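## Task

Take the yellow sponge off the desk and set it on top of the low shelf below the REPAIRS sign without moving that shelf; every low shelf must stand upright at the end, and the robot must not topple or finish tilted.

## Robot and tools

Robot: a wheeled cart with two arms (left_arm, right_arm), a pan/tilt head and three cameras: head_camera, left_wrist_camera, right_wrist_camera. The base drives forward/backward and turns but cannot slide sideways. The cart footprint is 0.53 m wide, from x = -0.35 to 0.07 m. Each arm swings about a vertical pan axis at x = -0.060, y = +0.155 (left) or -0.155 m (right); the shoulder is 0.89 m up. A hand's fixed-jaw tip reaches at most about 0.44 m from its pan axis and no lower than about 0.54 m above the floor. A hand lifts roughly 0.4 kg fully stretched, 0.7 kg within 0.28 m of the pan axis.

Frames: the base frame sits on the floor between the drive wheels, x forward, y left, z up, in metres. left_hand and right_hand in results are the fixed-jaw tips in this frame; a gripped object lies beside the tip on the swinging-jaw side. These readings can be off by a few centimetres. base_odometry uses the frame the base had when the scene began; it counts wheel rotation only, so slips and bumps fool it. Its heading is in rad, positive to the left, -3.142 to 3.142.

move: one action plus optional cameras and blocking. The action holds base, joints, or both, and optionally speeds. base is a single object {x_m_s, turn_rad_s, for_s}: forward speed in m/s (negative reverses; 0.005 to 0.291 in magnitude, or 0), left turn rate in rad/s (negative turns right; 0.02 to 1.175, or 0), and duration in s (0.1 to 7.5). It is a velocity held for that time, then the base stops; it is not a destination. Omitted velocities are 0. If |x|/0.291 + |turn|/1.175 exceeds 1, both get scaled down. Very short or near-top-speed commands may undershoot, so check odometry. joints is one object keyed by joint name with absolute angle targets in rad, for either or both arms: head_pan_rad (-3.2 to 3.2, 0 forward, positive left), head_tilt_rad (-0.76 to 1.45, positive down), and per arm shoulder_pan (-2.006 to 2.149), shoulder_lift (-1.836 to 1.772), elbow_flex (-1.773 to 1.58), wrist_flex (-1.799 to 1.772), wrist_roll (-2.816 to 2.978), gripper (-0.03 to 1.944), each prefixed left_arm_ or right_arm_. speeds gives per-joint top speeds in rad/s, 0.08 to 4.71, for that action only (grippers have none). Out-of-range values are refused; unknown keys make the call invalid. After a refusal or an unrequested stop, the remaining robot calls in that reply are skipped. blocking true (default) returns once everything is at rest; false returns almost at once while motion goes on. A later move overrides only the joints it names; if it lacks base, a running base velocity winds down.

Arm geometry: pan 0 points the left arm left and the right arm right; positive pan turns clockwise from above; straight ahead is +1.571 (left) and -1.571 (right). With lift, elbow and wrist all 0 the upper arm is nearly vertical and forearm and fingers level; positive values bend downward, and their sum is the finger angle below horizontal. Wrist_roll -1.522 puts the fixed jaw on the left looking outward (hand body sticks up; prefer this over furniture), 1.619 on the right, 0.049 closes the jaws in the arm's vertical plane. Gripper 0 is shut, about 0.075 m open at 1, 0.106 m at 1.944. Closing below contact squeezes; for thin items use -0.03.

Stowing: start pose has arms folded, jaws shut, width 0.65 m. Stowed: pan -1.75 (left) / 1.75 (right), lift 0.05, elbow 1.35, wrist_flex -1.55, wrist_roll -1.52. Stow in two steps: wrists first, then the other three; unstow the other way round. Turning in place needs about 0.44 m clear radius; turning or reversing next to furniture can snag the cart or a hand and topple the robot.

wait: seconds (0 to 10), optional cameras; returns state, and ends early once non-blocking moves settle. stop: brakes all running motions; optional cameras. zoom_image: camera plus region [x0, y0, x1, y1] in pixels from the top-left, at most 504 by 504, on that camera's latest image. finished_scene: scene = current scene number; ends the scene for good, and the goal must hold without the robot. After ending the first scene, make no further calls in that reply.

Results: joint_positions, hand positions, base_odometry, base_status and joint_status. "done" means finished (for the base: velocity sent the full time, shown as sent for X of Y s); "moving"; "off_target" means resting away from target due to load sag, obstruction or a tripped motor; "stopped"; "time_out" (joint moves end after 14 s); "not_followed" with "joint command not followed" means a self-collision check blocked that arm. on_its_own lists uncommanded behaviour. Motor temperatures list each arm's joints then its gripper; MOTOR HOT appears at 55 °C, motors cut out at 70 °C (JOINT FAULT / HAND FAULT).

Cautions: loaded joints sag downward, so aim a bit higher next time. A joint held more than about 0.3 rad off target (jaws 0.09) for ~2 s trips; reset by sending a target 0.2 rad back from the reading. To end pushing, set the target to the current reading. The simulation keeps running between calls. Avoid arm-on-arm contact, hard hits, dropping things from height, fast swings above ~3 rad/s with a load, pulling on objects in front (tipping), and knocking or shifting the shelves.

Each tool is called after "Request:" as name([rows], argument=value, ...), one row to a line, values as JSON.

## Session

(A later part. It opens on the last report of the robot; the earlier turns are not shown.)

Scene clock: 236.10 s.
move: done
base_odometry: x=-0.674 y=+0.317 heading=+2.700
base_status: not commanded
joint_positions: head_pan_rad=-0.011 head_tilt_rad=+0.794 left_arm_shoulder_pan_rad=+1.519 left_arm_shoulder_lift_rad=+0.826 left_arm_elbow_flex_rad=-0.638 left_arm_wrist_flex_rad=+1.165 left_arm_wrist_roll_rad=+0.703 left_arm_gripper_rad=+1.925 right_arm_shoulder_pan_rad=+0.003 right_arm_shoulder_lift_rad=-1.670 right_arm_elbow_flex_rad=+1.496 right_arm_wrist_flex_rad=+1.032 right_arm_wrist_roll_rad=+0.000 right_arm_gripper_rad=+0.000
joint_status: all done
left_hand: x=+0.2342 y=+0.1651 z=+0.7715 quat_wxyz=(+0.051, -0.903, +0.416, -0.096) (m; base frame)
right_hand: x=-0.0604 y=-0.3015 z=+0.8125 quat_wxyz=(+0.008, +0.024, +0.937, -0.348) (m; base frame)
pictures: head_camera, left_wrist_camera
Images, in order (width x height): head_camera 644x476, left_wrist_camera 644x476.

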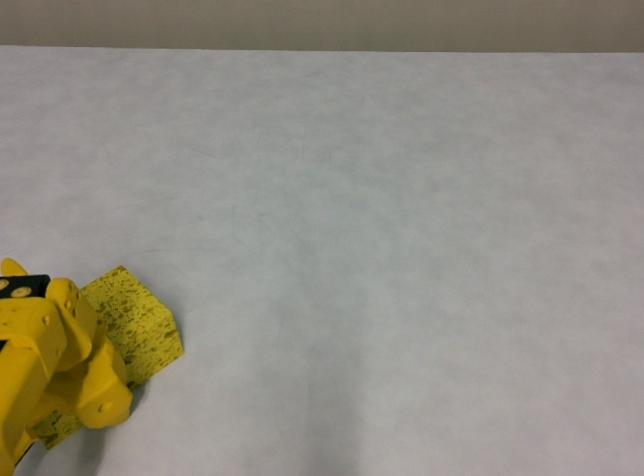

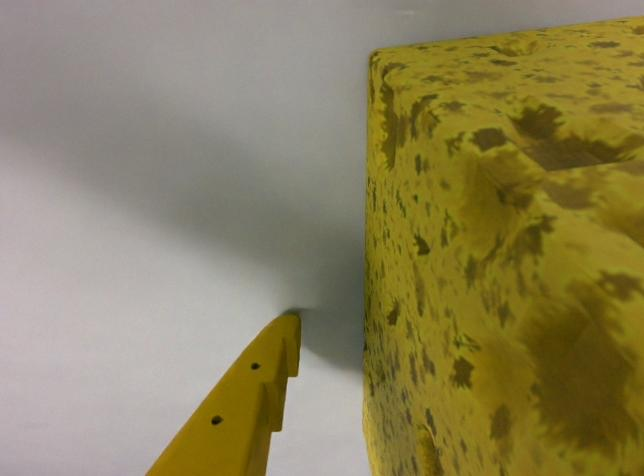

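Request:
move(joints={"left_arm_shoulder_pan_rad": 1.46, "left_arm_wrist_roll_rad": 0.65, "left_arm_shoulder_lift_rad": 0.685, "left_arm_elbow_flex_rad": -0.455, "left_arm_wrist_flex_rad": 1.095}, speeds={"left_arm_shoulder_lift_rad": 0.3, "left_arm_elbow_flex_rad": 0.4, "left_arm_wrist_flex_rad": 0.15}, cameras=["head_camera", "left_wrist_camera"])

Request:
move(joints={"left_arm_gripper_rad": 0.5}, cameras=["head_camera", "left_wrist_camera"])

Scene clock: 277.30 s.
move: done
base_odometry: x=-0.674 y=+0.317 heading=+2.700
base_status: not commanded
joint_positions: head_pan_rad=-0.011 head_tilt_rad=+0.794 left_arm_shoulder_pan_rad=+1.465 left_arm_shoulder_lift_rad=+0.725 left_arm_elbow_flex_rad=-0.460 left_arm_wrist_flex_rad=+1.096 left_arm_wrist_roll_rad=+0.654 left_arm_gripper_rad=+1.925 right_arm_shoulder_pan_rad=+0.003 right_arm_shoulder_lift_rad=-1.670 right_arm_elbow_flex_rad=+1.496 right_arm_wrist_flex_rad=+1.032 right_arm_wrist_roll_rad=+0.000 right_arm_gripper_rad=+0.000
joint_status: all done
left_hand: x=+0.2237 y=+0.1802 z=+0.7711 quat_wxyz=(+0.054, -0.904, +0.414, -0.090) (m; base frame)
right_hand: x=-0.0604 y=-0.3015 z=+0.8125 quat_wxyz=(+0.008, +0.024, +0.937, -0.348) (m; base frame)
pictures: head_camera, left_wrist_camera
Images, in order (width x height): head_camera 644x476, left_wrist_camera 644x476.

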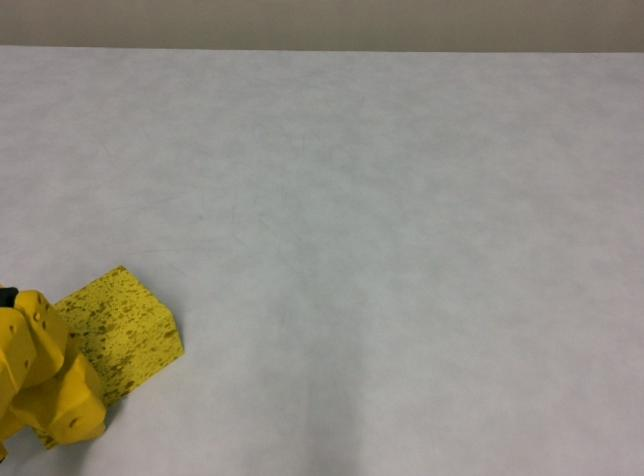

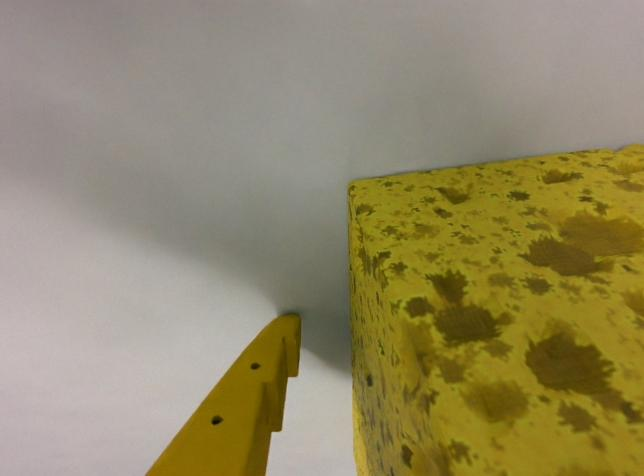

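Scene clock: 278.67 s.
move: off_target
base_odometry: x=-0.674 y=+0.317 heading=+2.700
base_status: not commanded
joint_positions: head_pan_rad=-0.011 head_tilt_rad=+0.794 left_arm_shoulder_pan_rad=+1.456 left_arm_shoulder_lift_rad=+0.629 left_arm_elbow_flex_rad=-0.483 left_arm_wrist_flex_rad=+1.090 left_arm_wrist_roll_rad=+0.645 left_arm_gripper_rad=+0.586 right_arm_shoulder_pan_rad=+0.003 right_arm_shoulder_lift_rad=-1.670 right_arm_elbow_flex_rad=+1.496 right_arm_wrist_flex_rad=+1.032 right_arm_wrist_roll_rad=+0.000 right_arm_gripper_rad=+0.000
joint_status: left_arm_gripper_rad off_target (ended at +0.586, target +0.500)
left_hand: x=+0.2387 y=+0.1846 z=+0.8002 quat_wxyz=(+0.086, -0.896, +0.411, -0.142) (m; base frame)
right_hand: x=-0.0604 y=-0.3015 z=+0.8125 quat_wxyz=(+0.008, +0.024, +0.937, -0.348) (m; base frame)
pictures: head_camera, left_wrist_camera
Images, in order (width x height): head_camera 644x476, left_wrist_camera 644x476.

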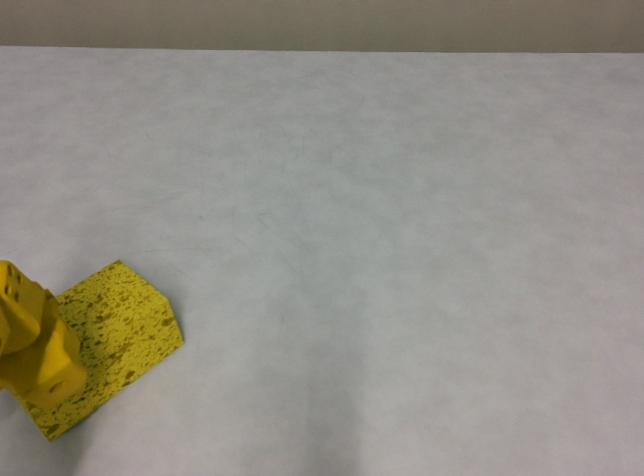

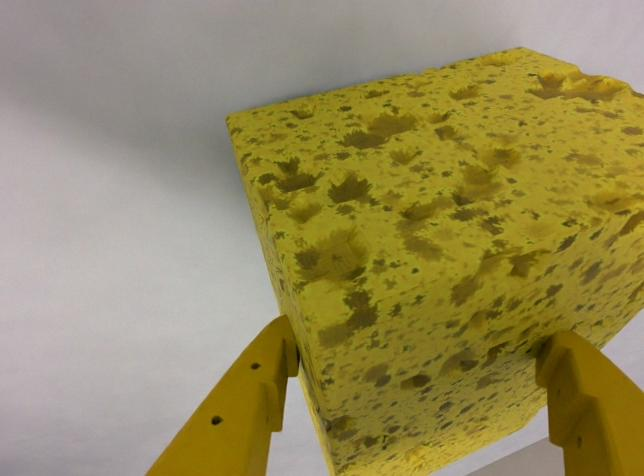

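Request:
move(joints={"left_arm_gripper_rad": 0.4})

Request:
move(joints={"left_arm_shoulder_lift_rad": 0.4}, speeds={"left_arm_shoulder_lift_rad": 0.4}, cameras=["head_camera", "left_wrist_camera"])

Scene clock: 285.87 s.
move: off_target
base_odometry: x=-0.674 y=+0.317 heading=+2.700
base_status: not commanded
joint_positions: head_pan_rad=-0.011 head_tilt_rad=+0.795 left_arm_shoulder_pan_rad=+1.460 left_arm_shoulder_lift_rad=+0.623 left_arm_elbow_flex_rad=-0.486 left_arm_wrist_flex_rad=+1.090 left_arm_wrist_roll_rad=+0.645 left_arm_gripper_rad=+0.471 right_arm_shoulder_pan_rad=+0.003 right_arm_shoulder_lift_rad=-1.670 right_arm_elbow_flex_rad=+1.496 right_arm_wrist_flex_rad=+1.032 right_arm_wrist_roll_rad=+0.000 right_arm_gripper_rad=+0.000
joint_status: left_arm_gripper_rad off_target (ended at +0.471, target +0.400)
left_hand: x=+0.2399 y=+0.1834 z=+0.8024 quat_wxyz=(+0.088, -0.895, +0.413, -0.146) (m; base frame)
right_hand: x=-0.0604 y=-0.3015 z=+0.8125 quat_wxyz=(+0.008, +0.024, +0.937, -0.348) (m; base frame)
pictures: none

Scene clock: 287.10 s.
move: done
base_odometry: x=-0.674 y=+0.317 heading=+2.700
base_status: not commanded
joint_positions: head_pan_rad=-0.011 head_tilt_rad=+0.795 left_arm_shoulder_pan_rad=+1.456 left_arm_shoulder_lift_rad=+0.462 left_arm_elbow_flex_rad=-0.455 left_arm_wrist_flex_rad=+1.102 left_arm_wrist_roll_rad=+0.648 left_arm_gripper_rad=+0.407 right_arm_shoulder_pan_rad=+0.003 right_arm_shoulder_lift_rad=-1.670 right_arm_elbow_flex_rad=+1.496 right_arm_wrist_flex_rad=+1.032 right_arm_wrist_roll_rad=+0.000 right_arm_gripper_rad=+0.000
joint_status: all done
on_its_own: left_arm_gripper_rad moved -0.064 to your old target +0.400
left_hand: x=+0.2449 y=+0.1853 z=+0.8399 quat_wxyz=(+0.118, -0.886, +0.404, -0.196) (m; base frame)
right_hand: x=-0.0604 y=-0.3015 z=+0.8125 quat_wxyz=(+0.008, +0.024, +0.937, -0.348) (m; base frame)
pictures: head_camera, left_wrist_camera
Images, in order (width x height): head_camera 644x476, left_wrist_camera 644x476.

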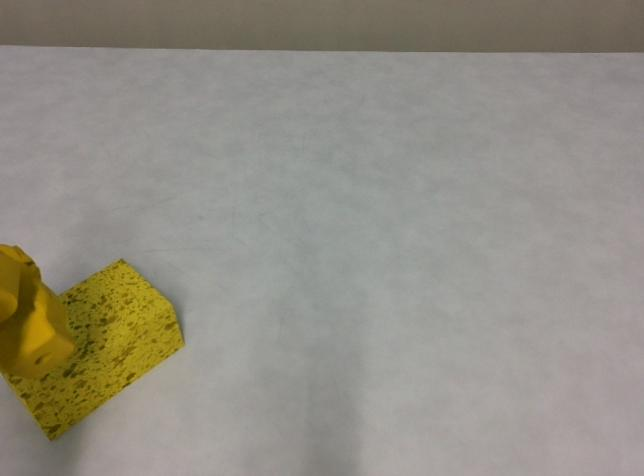

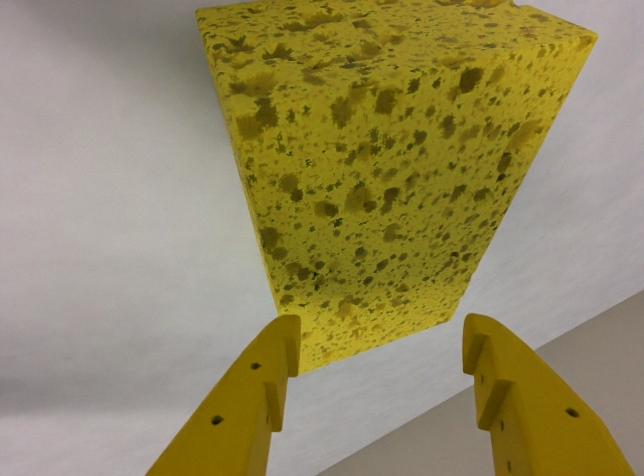

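Request:
move(joints={"left_arm_shoulder_pan_rad": 1.533, "left_arm_wrist_roll_rad": 0.725, "left_arm_shoulder_lift_rad": 0.42, "left_arm_elbow_flex_rad": -0.55, "left_arm_wrist_flex_rad": 1.38})

Request:
move(joints={"left_arm_gripper_rad": 1.25}, cameras=["head_camera", "left_wrist_camera"])

Scene clock: 329.87 s.
move: done
base_odometry: x=-0.674 y=+0.317 heading=+2.700
base_status: not commanded
joint_positions: head_pan_rad=-0.011 head_tilt_rad=+0.795 left_arm_shoulder_pan_rad=+1.528 left_arm_shoulder_lift_rad=+0.462 left_arm_elbow_flex_rad=-0.516 left_arm_wrist_flex_rad=+1.373 left_arm_wrist_roll_rad=+0.720 left_arm_gripper_rad=+0.407 right_arm_shoulder_pan_rad=+0.003 right_arm_shoulder_lift_rad=-1.670 right_arm_elbow_flex_rad=+1.496 right_arm_wrist_flex_rad=+1.032 right_arm_wrist_roll_rad=+0.000 right_arm_gripper_rad=+0.000
joint_status: all done
left_hand: x=+0.2142 y=+0.1615 z=+0.8378 quat_wxyz=(+0.057, -0.903, +0.412, -0.112) (m; base frame)
right_hand: x=-0.0604 y=-0.3015 z=+0.8125 quat_wxyz=(+0.008, +0.024, +0.937, -0.348) (m; base frame)
pictures: none

Scene clock: 330.83 s.
move: done
base_odometry: x=-0.674 y=+0.317 heading=+2.700
base_status: not commanded
joint_positions: head_pan_rad=-0.011 head_tilt_rad=+0.795 left_arm_shoulder_pan_rad=+1.528 left_arm_shoulder_lift_rad=+0.462 left_arm_elbow_flex_rad=-0.516 left_arm_wrist_flex_rad=+1.373 left_arm_wrist_roll_rad=+0.720 left_arm_gripper_rad=+1.243 right_arm_shoulder_pan_rad=+0.003 right_arm_shoulder_lift_rad=-1.670 right_arm_elbow_flex_rad=+1.496 right_arm_wrist_flex_rad=+1.032 right_arm_wrist_roll_rad=+0.000 right_arm_gripper_rad=+0.000
joint_status: all done
left_hand: x=+0.2142 y=+0.1615 z=+0.8378 quat_wxyz=(+0.057, -0.903, +0.412, -0.112) (m; base frame)
right_hand: x=-0.0604 y=-0.3015 z=+0.8125 quat_wxyz=(+0.008, +0.024, +0.937, -0.348) (m; base frame)
pictures: head_camera, left_wrist_camera
Images, in order (width x height): head_camera 644x476, left_wrist_camera 644x476.

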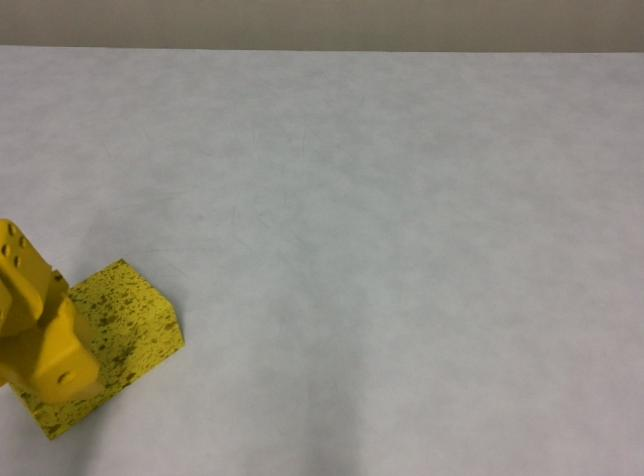

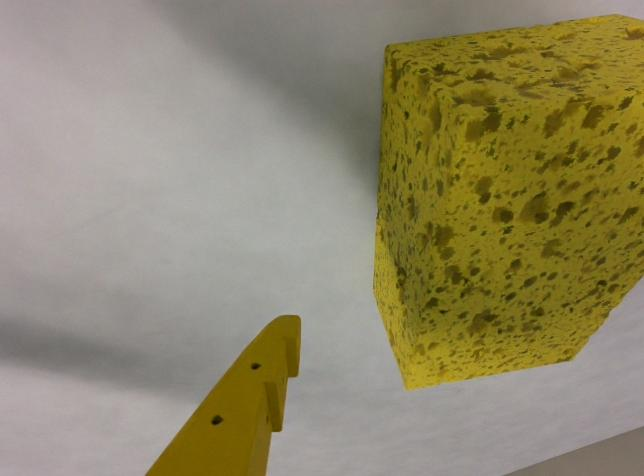

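Request:
move(joints={"left_arm_shoulder_pan_rad": 1.533, "left_arm_shoulder_lift_rad": 0.97, "left_arm_elbow_flex_rad": -0.96, "left_arm_wrist_flex_rad": 1.42}, speeds={"left_arm_shoulder_lift_rad": 0.3, "left_arm_elbow_flex_rad": 0.25, "left_arm_wrist_flex_rad": 0.1}, cameras=["head_camera", "left_wrist_camera"])

Scene clock: 338.57 s.
move: done
base_odometry: x=-0.674 y=+0.317 heading=+2.700
base_status: not commanded
joint_positions: head_pan_rad=-0.011 head_tilt_rad=+0.795 left_arm_shoulder_pan_rad=+1.528 left_arm_shoulder_lift_rad=+0.964 left_arm_elbow_flex_rad=-0.954 left_arm_wrist_flex_rad=+1.407 left_arm_wrist_roll_rad=+0.728 left_arm_gripper_rad=+1.247 right_arm_shoulder_pan_rad=+0.003 right_arm_shoulder_lift_rad=-1.670 right_arm_elbow_flex_rad=+1.496 right_arm_wrist_flex_rad=+1.032 right_arm_wrist_roll_rad=+0.000 right_arm_gripper_rad=+0.000
joint_status: all done
left_hand: x=+0.2323 y=+0.1622 z=+0.7795 quat_wxyz=(+0.035, -0.909, +0.411, -0.068) (m; base frame)
right_hand: x=-0.0604 y=-0.3015 z=+0.8125 quat_wxyz=(+0.008, +0.024, +0.937, -0.348) (m; base frame)
pictures: head_camera, left_wrist_camera
Images, in order (width x height): head_camera 644x476, left_wrist_camera 644x476.

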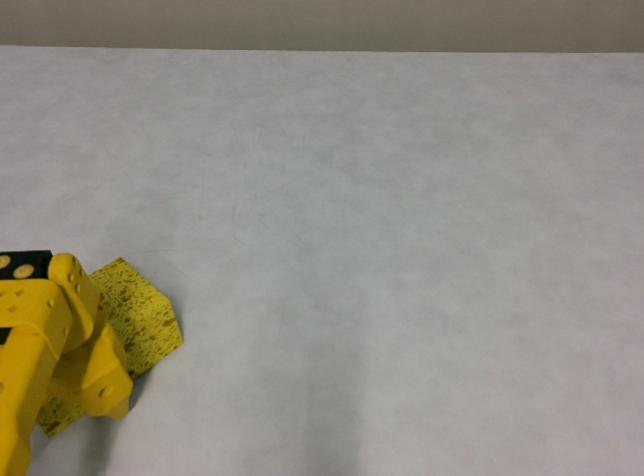

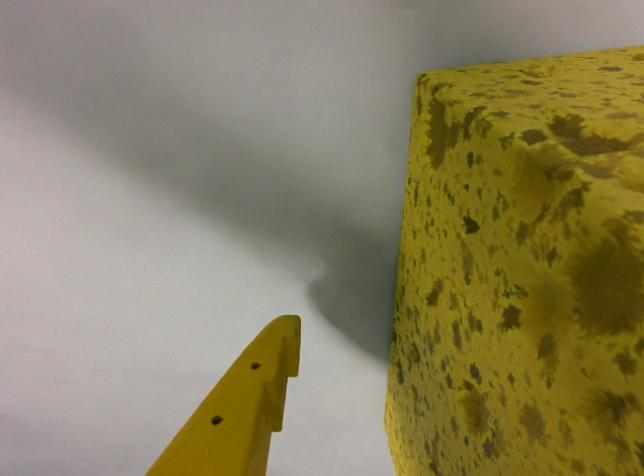

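Request:
move(joints={"left_arm_shoulder_pan_rad": 1.475, "left_arm_wrist_roll_rad": 0.63, "left_arm_gripper_rad": 1.4}, cameras=["left_wrist_camera"])

Request:
move(joints={"left_arm_shoulder_lift_rad": 1.03}, speeds={"left_arm_shoulder_lift_rad": 0.2}, cameras=["head_camera", "left_wrist_camera"])

Scene clock: 349.17 s.
move: done
base_odometry: x=-0.674 y=+0.317 heading=+2.700
base_status: not commanded
joint_positions: head_pan_rad=-0.011 head_tilt_rad=+0.795 left_arm_shoulder_pan_rad=+1.479 left_arm_shoulder_lift_rad=+0.982 left_arm_elbow_flex_rad=-0.954 left_arm_wrist_flex_rad=+1.422 left_arm_wrist_roll_rad=+0.636 left_arm_gripper_rad=+1.393 right_arm_shoulder_pan_rad=+0.004 right_arm_shoulder_lift_rad=-1.670 right_arm_elbow_flex_rad=+1.496 right_arm_wrist_flex_rad=+1.032 right_arm_wrist_roll_rad=+0.000 right_arm_gripper_rad=+0.000
joint_status: all done
left_hand: x=+0.2266 y=+0.1766 z=+0.7744 quat_wxyz=(+0.031, -0.901, +0.430, -0.051) (m; base frame)
right_hand: x=-0.0606 y=-0.3015 z=+0.8125 quat_wxyz=(+0.008, +0.025, +0.937, -0.348) (m; base frame)
pictures: left_wrist_camera
Images, in order (width x height): left_wrist_camera 644x476.

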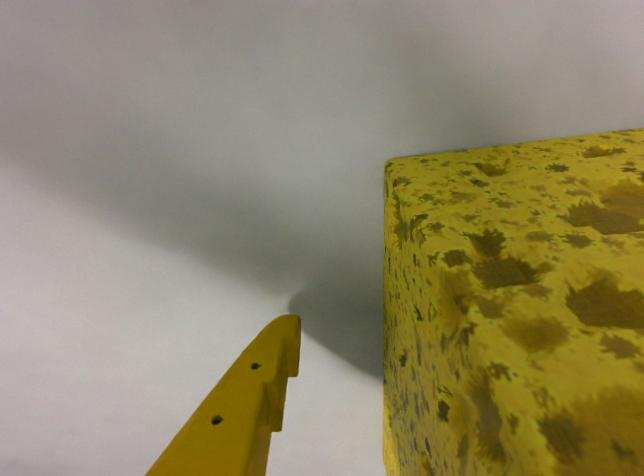

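Scene clock: 349.87 s.
move: done
base_odometry: x=-0.674 y=+0.317 heading=+2.700
base_status: not commanded
joint_positions: head_pan_rad=-0.011 head_tilt_rad=+0.795 left_arm_shoulder_pan_rad=+1.479 left_arm_shoulder_lift_rad=+1.007 left_arm_elbow_flex_rad=-0.961 left_arm_wrist_flex_rad=+1.413 left_arm_wrist_roll_rad=+0.634 left_arm_gripper_rad=+1.394 right_arm_shoulder_pan_rad=+0.004 right_arm_shoulder_lift_rad=-1.670 right_arm_elbow_flex_rad=+1.496 right_arm_wrist_flex_rad=+1.032 right_arm_wrist_roll_rad=+0.000 right_arm_gripper_rad=+0.000
joint_status: all done
left_hand: x=+0.2263 y=+0.1766 z=+0.7693 quat_wxyz=(+0.029, -0.900, +0.431, -0.048) (m; base frame)
right_hand: x=-0.0606 y=-0.3015 z=+0.8125 quat_wxyz=(+0.008, +0.025, +0.937, -0.348) (m; base frame)
pictures: head_camera, left_wrist_camera
Images, in order (width x height): head_camera 644x476, left_wrist_camera 644x476.

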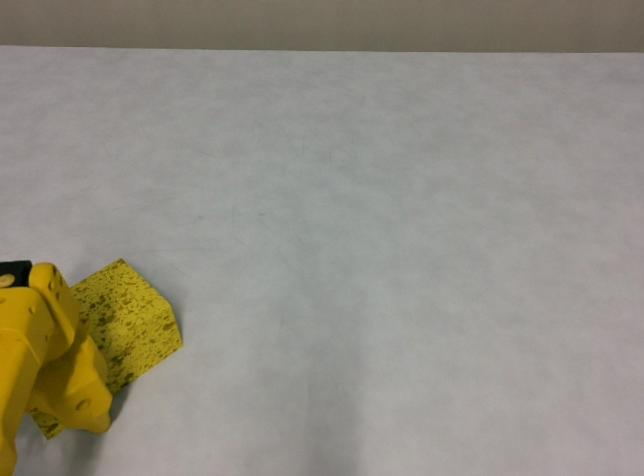

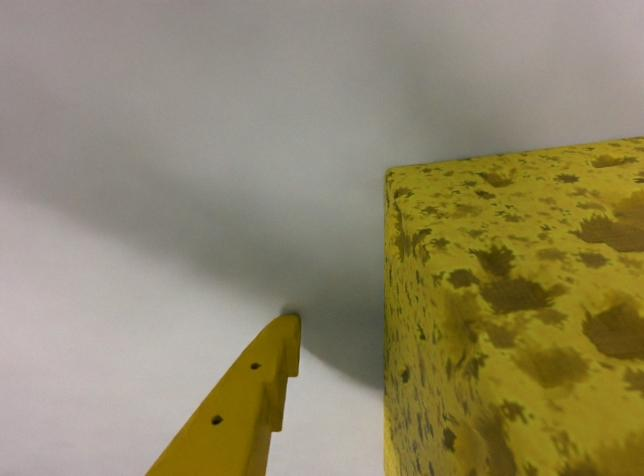

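Request:
move(joints={"left_arm_shoulder_pan_rad": 1.465, "left_arm_wrist_flex_rad": 1.345, "left_arm_gripper_rad": 1.5})

Request:
move(joints={"left_arm_gripper_rad": 0.55}, cameras=["head_camera", "left_wrist_camera"])

Scene clock: 365.63 s.
move: done
base_odometry: x=-0.674 y=+0.317 heading=+2.700
base_status: not commanded
joint_positions: head_pan_rad=-0.011 head_tilt_rad=+0.795 left_arm_shoulder_pan_rad=+1.473 left_arm_shoulder_lift_rad=+1.010 left_arm_elbow_flex_rad=-0.961 left_arm_wrist_flex_rad=+1.360 left_arm_wrist_roll_rad=+0.634 left_arm_gripper_rad=+1.493 right_arm_shoulder_pan_rad=+0.004 right_arm_shoulder_lift_rad=-1.670 right_arm_elbow_flex_rad=+1.496 right_arm_wrist_flex_rad=+1.032 right_arm_wrist_roll_rad=+0.000 right_arm_gripper_rad=+0.000
joint_status: all done
left_hand: x=+0.2343 y=+0.1792 z=+0.7693 quat_wxyz=(+0.042, -0.900, +0.428, -0.070) (m; base frame)
right_hand: x=-0.0606 y=-0.3015 z=+0.8125 quat_wxyz=(+0.008, +0.025, +0.937, -0.348) (m; base frame)
pictures: none

Scene clock: 366.63 s.
move: off_target
base_odometry: x=-0.674 y=+0.317 heading=+2.700
base_status: not commanded
joint_positions: head_pan_rad=-0.011 head_tilt_rad=+0.795 left_arm_shoulder_pan_rad=+1.462 left_arm_shoulder_lift_rad=+0.998 left_arm_elbow_flex_rad=-0.986 left_arm_wrist_flex_rad=+1.330 left_arm_wrist_roll_rad=+0.627 left_arm_gripper_rad=+0.974 right_arm_shoulder_pan_rad=+0.004 right_arm_shoulder_lift_rad=-1.670 right_arm_elbow_flex_rad=+1.496 right_arm_wrist_flex_rad=+1.032 right_arm_wrist_roll_rad=+0.000 right_arm_gripper_rad=+0.000
joint_status: left_arm_gripper_rad off_target (ended at +0.973, target +0.550)
left_hand: x=+0.2439 y=+0.1835 z=+0.7773 quat_wxyz=(+0.060, -0.898, +0.425, -0.097) (m; base frame)
right_hand: x=-0.0606 y=-0.3015 z=+0.8125 quat_wxyz=(+0.008, +0.025, +0.937, -0.348) (m; base frame)
pictures: head_camera, left_wrist_camera
Images, in order (width x height): head_camera 644x476, left_wrist_camera 644x476.

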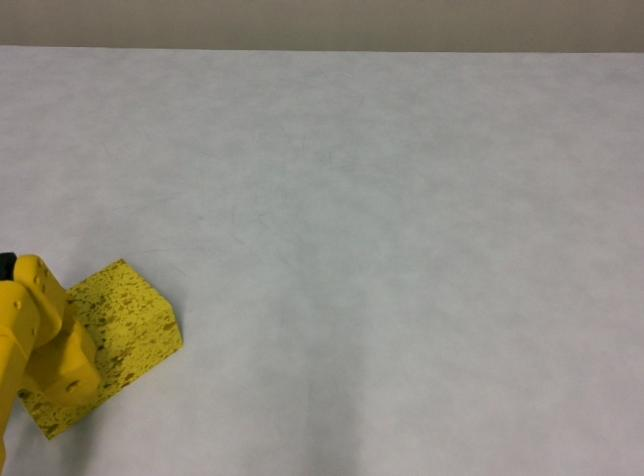

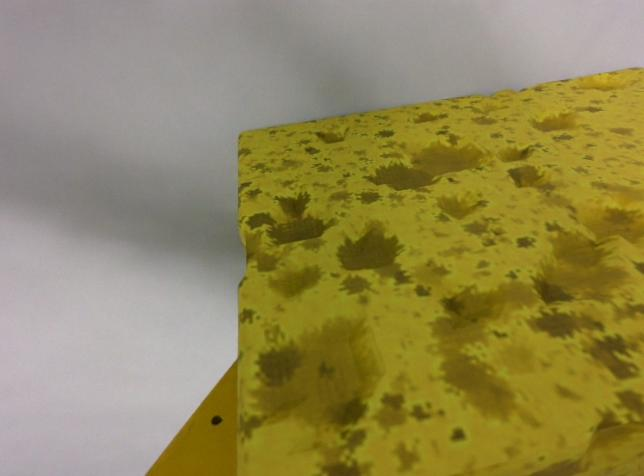

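Request:
move(joints={"left_arm_gripper_rad": 0.87, "left_arm_shoulder_lift_rad": 0.6}, speeds={"left_arm_shoulder_lift_rad": 0.4}, cameras=["head_camera", "left_wrist_camera"])

Scene clock: 374.27 s.
move: off_target
base_odometry: x=-0.674 y=+0.317 heading=+2.700
base_status: not commanded
joint_positions: head_pan_rad=-0.011 head_tilt_rad=+0.795 left_arm_shoulder_pan_rad=+1.464 left_arm_shoulder_lift_rad=+0.671 left_arm_elbow_flex_rad=-0.958 left_arm_wrist_flex_rad=+1.347 left_arm_wrist_roll_rad=+0.628 left_arm_gripper_rad=+1.000 right_arm_shoulder_pan_rad=+0.004 right_arm_shoulder_lift_rad=-1.670 right_arm_elbow_flex_rad=+1.496 right_arm_wrist_flex_rad=+1.032 right_arm_wrist_roll_rad=+0.000 right_arm_gripper_rad=+0.000
joint_status: left_arm_gripper_rad off_target (ended at +1.000, target +0.870); the others done
left_hand: x=+0.2617 y=+0.1849 z=+0.8648 quat_wxyz=(+0.132, -0.875, +0.414, -0.215) (m; base frame)
right_hand: x=-0.0606 y=-0.3015 z=+0.8125 quat_wxyz=(+0.008, +0.025, +0.937, -0.348) (m; base frame)
pictures: head_camera, left_wrist_camera
Images, in order (width x height): head_camera 644x476, left_wrist_camera 644x476.

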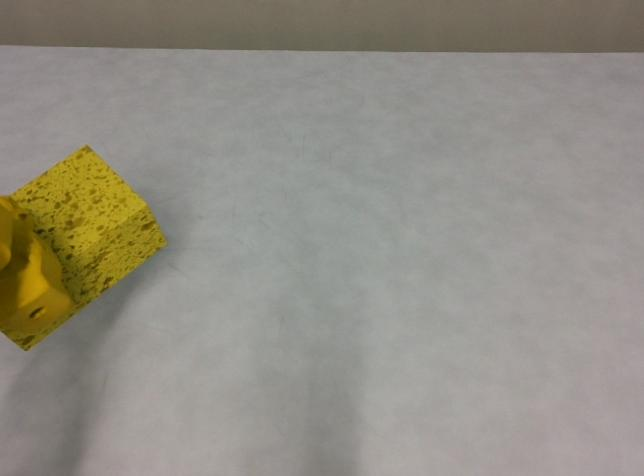

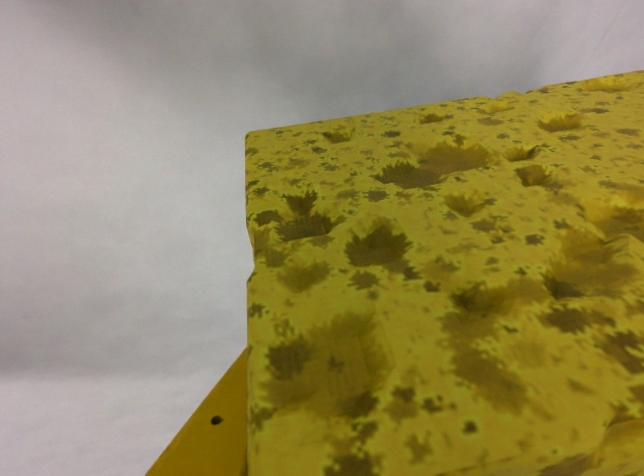

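Request:
move(joints={"left_arm_gripper_rad": 0.915, "left_arm_shoulder_lift_rad": 0.2}, speeds={"left_arm_shoulder_lift_rad": 0.4})

Request:
move(base={"x_m_s": -0.2, "for_s": 4.3}, cameras=["head_camera", "left_wrist_camera"])

Request:
move(base={"turn_rad_s": 0.4, "for_s": 3.6}, cameras=["head_camera", "left_wrist_camera"])

Scene clock: 397.00 s.
move: off_target
base_odometry: x=-0.674 y=+0.317 heading=+2.700
base_status: not commanded
joint_positions: head_pan_rad=-0.011 head_tilt_rad=+0.795 left_arm_shoulder_pan_rad=+1.464 left_arm_shoulder_lift_rad=+0.257 left_arm_elbow_flex_rad=-0.957 left_arm_wrist_flex_rad=+1.347 left_arm_wrist_roll_rad=+0.628 left_arm_gripper_rad=+1.000 right_arm_shoulder_pan_rad=+0.004 right_arm_shoulder_lift_rad=-1.670 right_arm_elbow_flex_rad=+1.496 right_arm_wrist_flex_rad=+1.032 right_arm_wrist_roll_rad=+0.000 right_arm_gripper_rad=+0.000
joint_status: left_arm_gripper_rad off_target (ended at +1.000, target +0.915); the others done
left_hand: x=+0.2488 y=+0.1835 z=+0.9847 quat_wxyz=(+0.233, -0.809, +0.383, -0.380) (m; base frame)
right_hand: x=-0.0606 y=-0.3015 z=+0.8125 quat_wxyz=(+0.008, +0.025, +0.937, -0.348) (m; base frame)
pictures: none

Scene clock: 402.47 s.
move: done
base_odometry: x=+0.104 y=-0.051 heading=+2.701
base_status: done (sent for 4.3 of 4.3 s)
joint_positions: head_pan_rad=-0.011 head_tilt_rad=+0.795 left_arm_shoulder_pan_rad=+1.464 left_arm_shoulder_lift_rad=+0.255 left_arm_elbow_flex_rad=-0.957 left_arm_wrist_flex_rad=+1.347 left_arm_wrist_roll_rad=+0.636 left_arm_gripper_rad=+1.000 right_arm_shoulder_pan_rad=-0.002 right_arm_shoulder_lift_rad=-1.670 right_arm_elbow_flex_rad=+1.496 right_arm_wrist_flex_rad=+1.032 right_arm_wrist_roll_rad=+0.000 right_arm_gripper_rad=+0.000
joint_status: not commanded
left_hand: x=+0.2487 y=+0.1835 z=+0.9851 quat_wxyz=(+0.231, -0.810, +0.380, -0.381) (m; base frame)
right_hand: x=-0.0597 y=-0.3015 z=+0.8125 quat_wxyz=(+0.009, +0.022, +0.937, -0.348) (m; base frame)
pictures: head_camera, left_wrist_camera
Images, in order (width x height): head_camera 644x476, left_wrist_camera 644x476.

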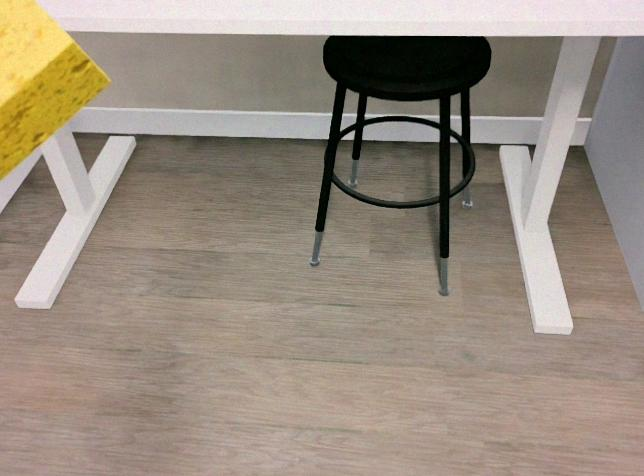

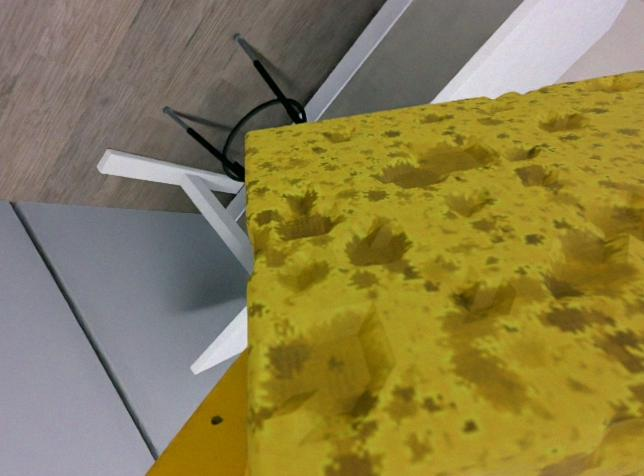

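Scene clock: 406.90 s.
move: done
base_odometry: x=+0.104 y=-0.051 heading=-2.142
base_status: done (sent for 3.6 of 3.6 s)
joint_positions: head_pan_rad=-0.011 head_tilt_rad=+0.795 left_arm_shoulder_pan_rad=+1.462 left_arm_shoulder_lift_rad=+0.255 left_arm_elbow_flex_rad=-0.957 left_arm_wrist_flex_rad=+1.347 left_arm_wrist_roll_rad=+0.636 left_arm_gripper_rad=+1.000 right_arm_shoulder_pan_rad=-0.002 right_arm_shoulder_lift_rad=-1.670 right_arm_elbow_flex_rad=+1.496 right_arm_wrist_flex_rad=+1.032 right_arm_wrist_roll_rad=+0.000 right_arm_gripper_rad=+0.000
joint_status: not commanded
left_hand: x=+0.2486 y=+0.1839 z=+0.9851 quat_wxyz=(+0.232, -0.811, +0.379, -0.381) (m; base frame)
right_hand: x=-0.0597 y=-0.3015 z=+0.8125 quat_wxyz=(+0.009, +0.022, +0.937, -0.348) (m; base frame)
pictures: head_camera, left_wrist_camera
Images, in order (width x height): head_camera 644x476, left_wrist_camera 644x476.

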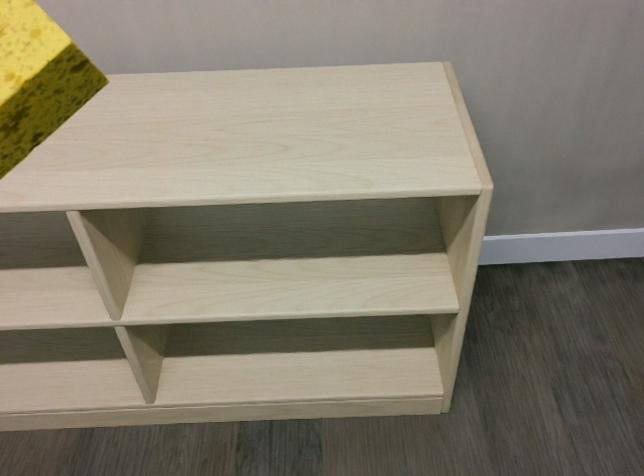

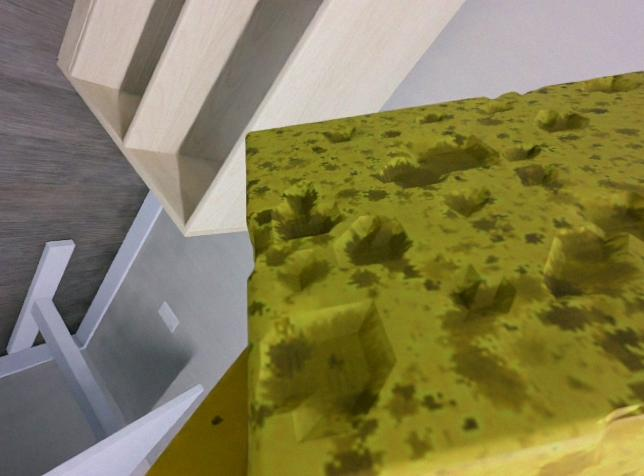

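Request:
move(base={"turn_rad_s": 0.1, "for_s": 0.6})

Request:
move(base={"x_m_s": 0.15, "for_s": 2.8}, joints={"head_tilt_rad": 1.1}, cameras=["head_camera", "left_wrist_camera"])

Scene clock: 419.10 s.
move: done
base_odometry: x=+0.104 y=-0.051 heading=-2.085
base_status: done (sent for 0.6 of 0.6 s)
joint_positions: head_pan_rad=-0.011 head_tilt_rad=+0.795 left_arm_shoulder_pan_rad=+1.464 left_arm_shoulder_lift_rad=+0.255 left_arm_elbow_flex_rad=-0.957 left_arm_wrist_flex_rad=+1.347 left_arm_wrist_roll_rad=+0.636 left_arm_gripper_rad=+1.000 right_arm_shoulder_pan_rad=-0.004 right_arm_shoulder_lift_rad=-1.670 right_arm_elbow_flex_rad=+1.496 right_arm_wrist_flex_rad=+1.032 right_arm_wrist_roll_rad=+0.000 right_arm_gripper_rad=+0.000
joint_status: not commanded
left_hand: x=+0.2487 y=+0.1835 z=+0.9851 quat_wxyz=(+0.231, -0.810, +0.380, -0.381) (m; base frame)
right_hand: x=-0.0595 y=-0.3015 z=+0.8125 quat_wxyz=(+0.009, +0.021, +0.937, -0.348) (m; base frame)
pictures: none

Scene clock: 422.77 s.
move: done
base_odometry: x=-0.101 y=-0.418 heading=-2.082
base_status: done (sent for 2.8 of 2.8 s)
joint_positions: head_pan_rad=-0.011 head_tilt_rad=+1.094 left_arm_shoulder_pan_rad=+1.460 left_arm_shoulder_lift_rad=+0.254 left_arm_elbow_flex_rad=-0.957 left_arm_wrist_flex_rad=+1.347 left_arm_wrist_roll_rad=+0.636 left_arm_gripper_rad=+1.000 right_arm_shoulder_pan_rad=+0.000 right_arm_shoulder_lift_rad=-1.670 right_arm_elbow_flex_rad=+1.496 right_arm_wrist_flex_rad=+1.032 right_arm_wrist_roll_rad=+0.000 right_arm_gripper_rad=+0.000
joint_status: all done
left_hand: x=+0.2484 y=+0.1844 z=+0.9856 quat_wxyz=(+0.232, -0.811, +0.378, -0.382) (m; base frame)
right_hand: x=-0.0600 y=-0.3015 z=+0.8125 quat_wxyz=(+0.009, +0.023, +0.937, -0.348) (m; base frame)
pictures: head_camera, left_wrist_camera
Images, in order (width x height): head_camera 644x476, left_wrist_camera 644x476.

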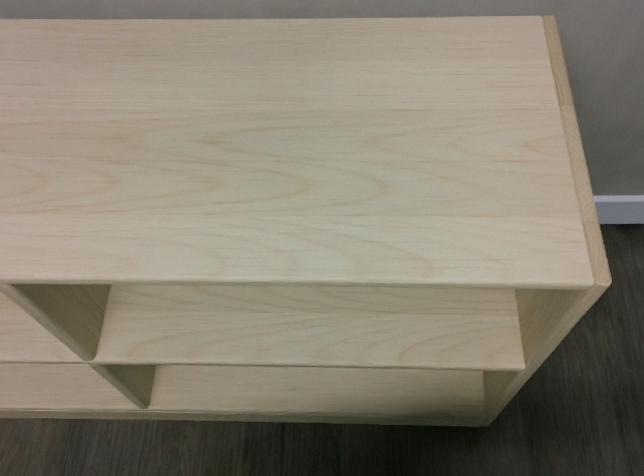

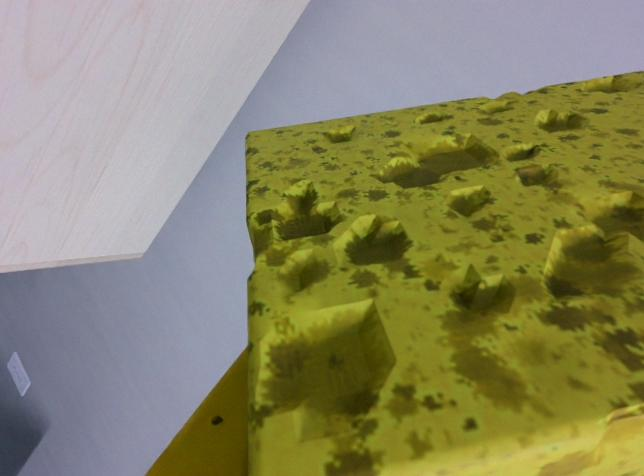

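Request:
move(base={"x_m_s": 0.06, "for_s": 2.0}, cameras=["head_camera"])

Request:
move(joints={"left_arm_shoulder_lift_rad": 0.9, "left_arm_elbow_flex_rad": -0.26, "left_arm_wrist_flex_rad": 0.68}, speeds={"left_arm_shoulder_lift_rad": 0.4, "left_arm_elbow_flex_rad": 0.42, "left_arm_wrist_flex_rad": 0.4}, cameras=["head_camera"])

Scene clock: 444.47 s.
move: done
base_odometry: x=-0.160 y=-0.523 heading=-2.082
base_status: done (sent for 2 of 2 s)
joint_positions: head_pan_rad=-0.011 head_tilt_rad=+1.094 left_arm_shoulder_pan_rad=+1.460 left_arm_shoulder_lift_rad=+0.254 left_arm_elbow_flex_rad=-0.957 left_arm_wrist_flex_rad=+1.347 left_arm_wrist_roll_rad=+0.636 left_arm_gripper_rad=+1.000 right_arm_shoulder_pan_rad=-0.002 right_arm_shoulder_lift_rad=-1.670 right_arm_elbow_flex_rad=+1.496 right_arm_wrist_flex_rad=+1.032 right_arm_wrist_roll_rad=+0.000 right_arm_gripper_rad=+0.000
joint_status: not commanded
left_hand: x=+0.2484 y=+0.1844 z=+0.9856 quat_wxyz=(+0.232, -0.811, +0.378, -0.382) (m; base frame)
right_hand: x=-0.0597 y=-0.3015 z=+0.8125 quat_wxyz=(+0.009, +0.022, +0.937, -0.348) (m; base frame)
pictures: head_camera
Images, in order (width x height): head_camera 644x476.

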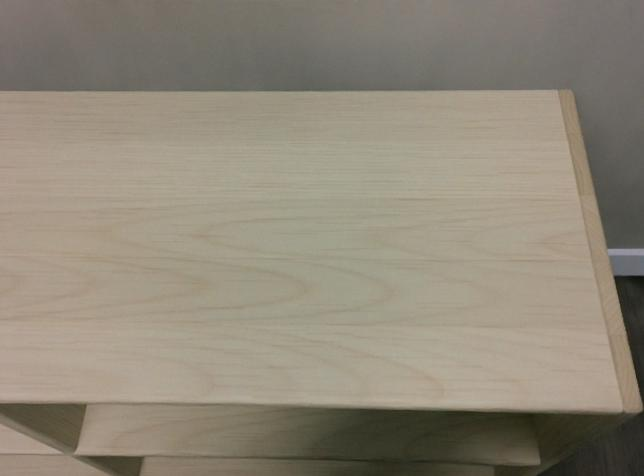

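Scene clock: 446.70 s.
move: done
base_odometry: x=-0.160 y=-0.523 heading=-2.082
base_status: not commanded
joint_positions: head_pan_rad=-0.011 head_tilt_rad=+1.094 left_arm_shoulder_pan_rad=+1.460 left_arm_shoulder_lift_rad=+0.915 left_arm_elbow_flex_rad=-0.257 left_arm_wrist_flex_rad=+0.688 left_arm_wrist_roll_rad=+0.636 left_arm_gripper_rad=+1.000 right_arm_shoulder_pan_rad=-0.002 right_arm_shoulder_lift_rad=-1.670 right_arm_elbow_flex_rad=+1.496 right_arm_wrist_flex_rad=+1.032 right_arm_wrist_roll_rad=+0.000 right_arm_gripper_rad=+0.000
joint_status: all done
left_hand: x=+0.2151 y=+0.1807 z=+0.7042 quat_wxyz=(+0.059, -0.900, +0.420, -0.096) (m; base frame)
right_hand: x=-0.0597 y=-0.3015 z=+0.8125 quat_wxyz=(+0.009, +0.022, +0.937, -0.348) (m; base frame)
pictures: head_camera
Images, in order (width x height): head_camera 644x476.

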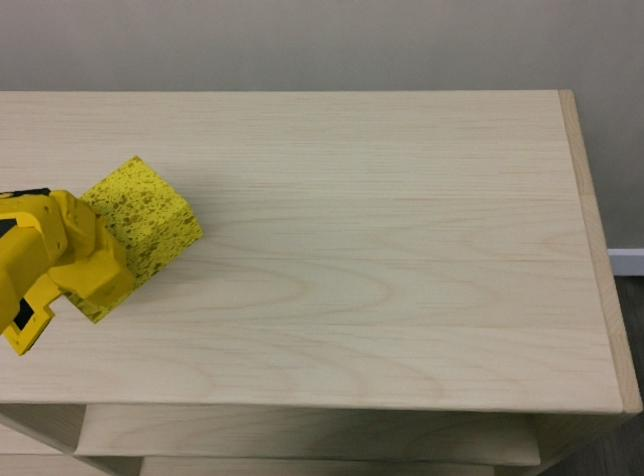

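Request:
move(joints={"left_arm_shoulder_lift_rad": 1.36, "left_arm_elbow_flex_rad": -0.7, "left_arm_wrist_flex_rad": 0.68}, speeds={"left_arm_shoulder_lift_rad": 0.25, "left_arm_elbow_flex_rad": 0.25, "left_arm_wrist_flex_rad": 0.2}, cameras=["head_camera", "left_wrist_camera"])

Scene clock: 455.67 s.
move: done
base_odometry: x=-0.160 y=-0.523 heading=-2.082
base_status: not commanded
joint_positions: head_pan_rad=-0.011 head_tilt_rad=+1.094 left_arm_shoulder_pan_rad=+1.460 left_arm_shoulder_lift_rad=+1.373 left_arm_elbow_flex_rad=-0.670 left_arm_wrist_flex_rad=+0.688 left_arm_wrist_roll_rad=+0.636 left_arm_gripper_rad=+1.000 right_arm_shoulder_pan_rad=-0.002 right_arm_shoulder_lift_rad=-1.670 right_arm_elbow_flex_rad=+1.496 right_arm_wrist_flex_rad=+1.032 right_arm_wrist_roll_rad=+0.000 right_arm_gripper_rad=+0.000
joint_status: all done
left_hand: x=+0.2137 y=+0.1805 z=+0.6462 quat_wxyz=(+0.047, -0.903, +0.421, -0.077) (m; base frame)
right_hand: x=-0.0597 y=-0.3015 z=+0.8125 quat_wxyz=(+0.009, +0.022, +0.937, -0.348) (m; base frame)
pictures: head_camera, left_wrist_camera
Images, in order (width x height): head_camera 644x476, left_wrist_camera 644x476.

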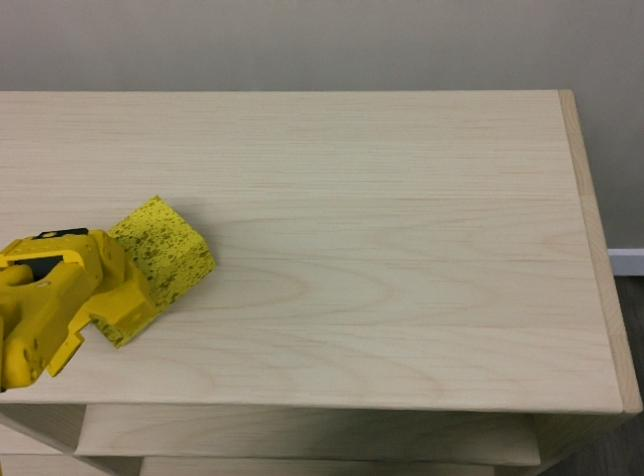

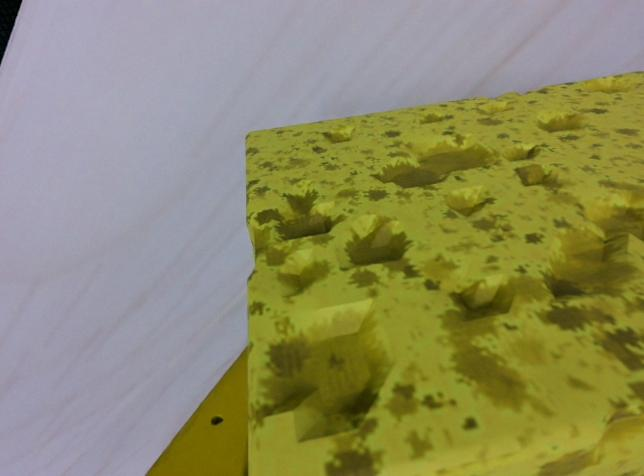

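Request:
move(joints={"left_arm_shoulder_lift_rad": 1.43, "left_arm_wrist_flex_rad": 0.63}, speeds={"left_arm_shoulder_lift_rad": 0.1, "left_arm_wrist_flex_rad": 0.1}, cameras=["head_camera", "left_wrist_camera"])

Request:
move(joints={"left_arm_shoulder_lift_rad": 1.475, "left_arm_wrist_flex_rad": 0.59}, speeds={"left_arm_shoulder_lift_rad": 0.1, "left_arm_wrist_flex_rad": 0.1}, cameras=["head_camera", "left_wrist_camera"])

Scene clock: 465.67 s.
move: done
base_odometry: x=-0.160 y=-0.523 heading=-2.082
base_status: not commanded
joint_positions: head_pan_rad=-0.011 head_tilt_rad=+1.094 left_arm_shoulder_pan_rad=+1.460 left_arm_shoulder_lift_rad=+1.442 left_arm_elbow_flex_rad=-0.671 left_arm_wrist_flex_rad=+0.637 left_arm_wrist_roll_rad=+0.636 left_arm_gripper_rad=+1.000 right_arm_shoulder_pan_rad=-0.002 right_arm_shoulder_lift_rad=-1.670 right_arm_elbow_flex_rad=+1.496 right_arm_wrist_flex_rad=+1.032 right_arm_wrist_roll_rad=+0.000 right_arm_gripper_rad=+0.000
joint_status: all done
left_hand: x=+0.2045 y=+0.1795 z=+0.6309 quat_wxyz=(+0.042, -0.903, +0.422, -0.069) (m; base frame)
right_hand: x=-0.0597 y=-0.3015 z=+0.8125 quat_wxyz=(+0.009, +0.022, +0.937, -0.348) (m; base frame)
pictures: head_camera, left_wrist_camera
Images, in order (width x height): head_camera 644x476, left_wrist_camera 644x476.

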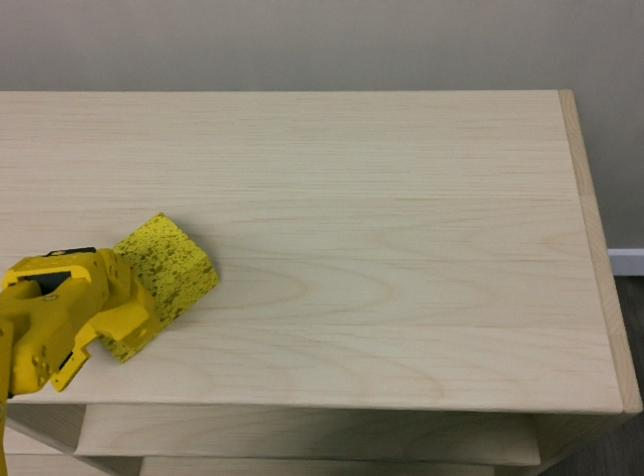

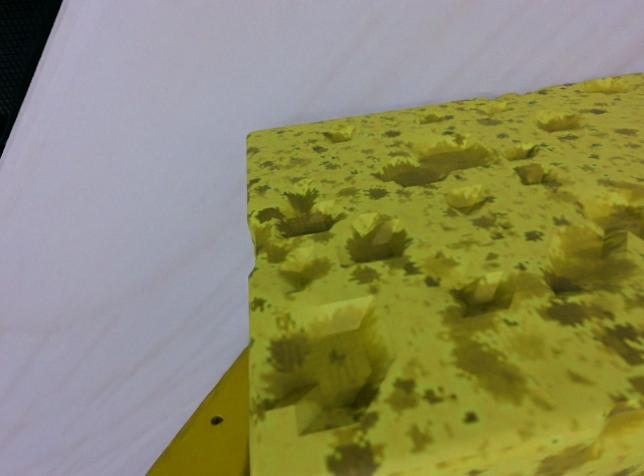

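Scene clock: 466.50 s.
move: done
base_odometry: x=-0.160 y=-0.523 heading=-2.082
base_status: not commanded
joint_positions: head_pan_rad=-0.011 head_tilt_rad=+1.094 left_arm_shoulder_pan_rad=+1.464 left_arm_shoulder_lift_rad=+1.472 left_arm_elbow_flex_rad=-0.690 left_arm_wrist_flex_rad=+0.593 left_arm_wrist_roll_rad=+0.634 left_arm_gripper_rad=+1.000 right_arm_shoulder_pan_rad=-0.002 right_arm_shoulder_lift_rad=-1.670 right_arm_elbow_flex_rad=+1.496 right_arm_wrist_flex_rad=+1.032 right_arm_wrist_roll_rad=+0.000 right_arm_gripper_rad=+0.000
joint_status: all done
left_hand: x=+0.2085 y=+0.1791 z=+0.6272 quat_wxyz=(+0.051, -0.901, +0.423, -0.084) (m; base frame)
right_hand: x=-0.0597 y=-0.3015 z=+0.8125 quat_wxyz=(+0.009, +0.022, +0.937, -0.348) (m; base frame)
pictures: head_camera, left_wrist_camera
Images, in order (width x height): head_camera 644x476, left_wrist_camera 644x476.

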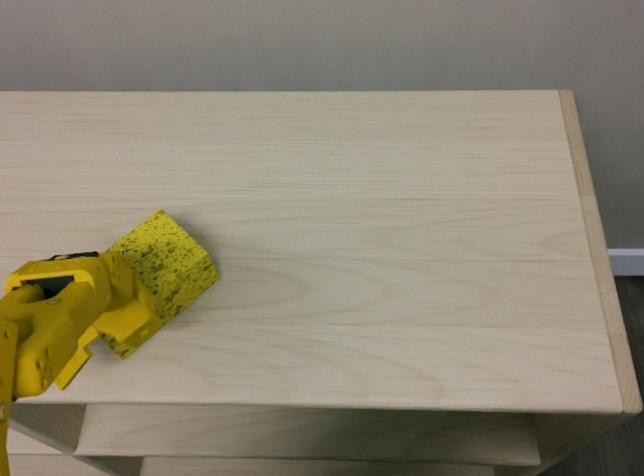

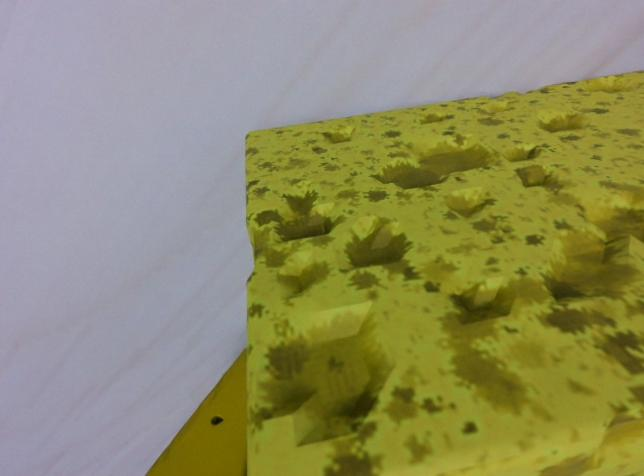

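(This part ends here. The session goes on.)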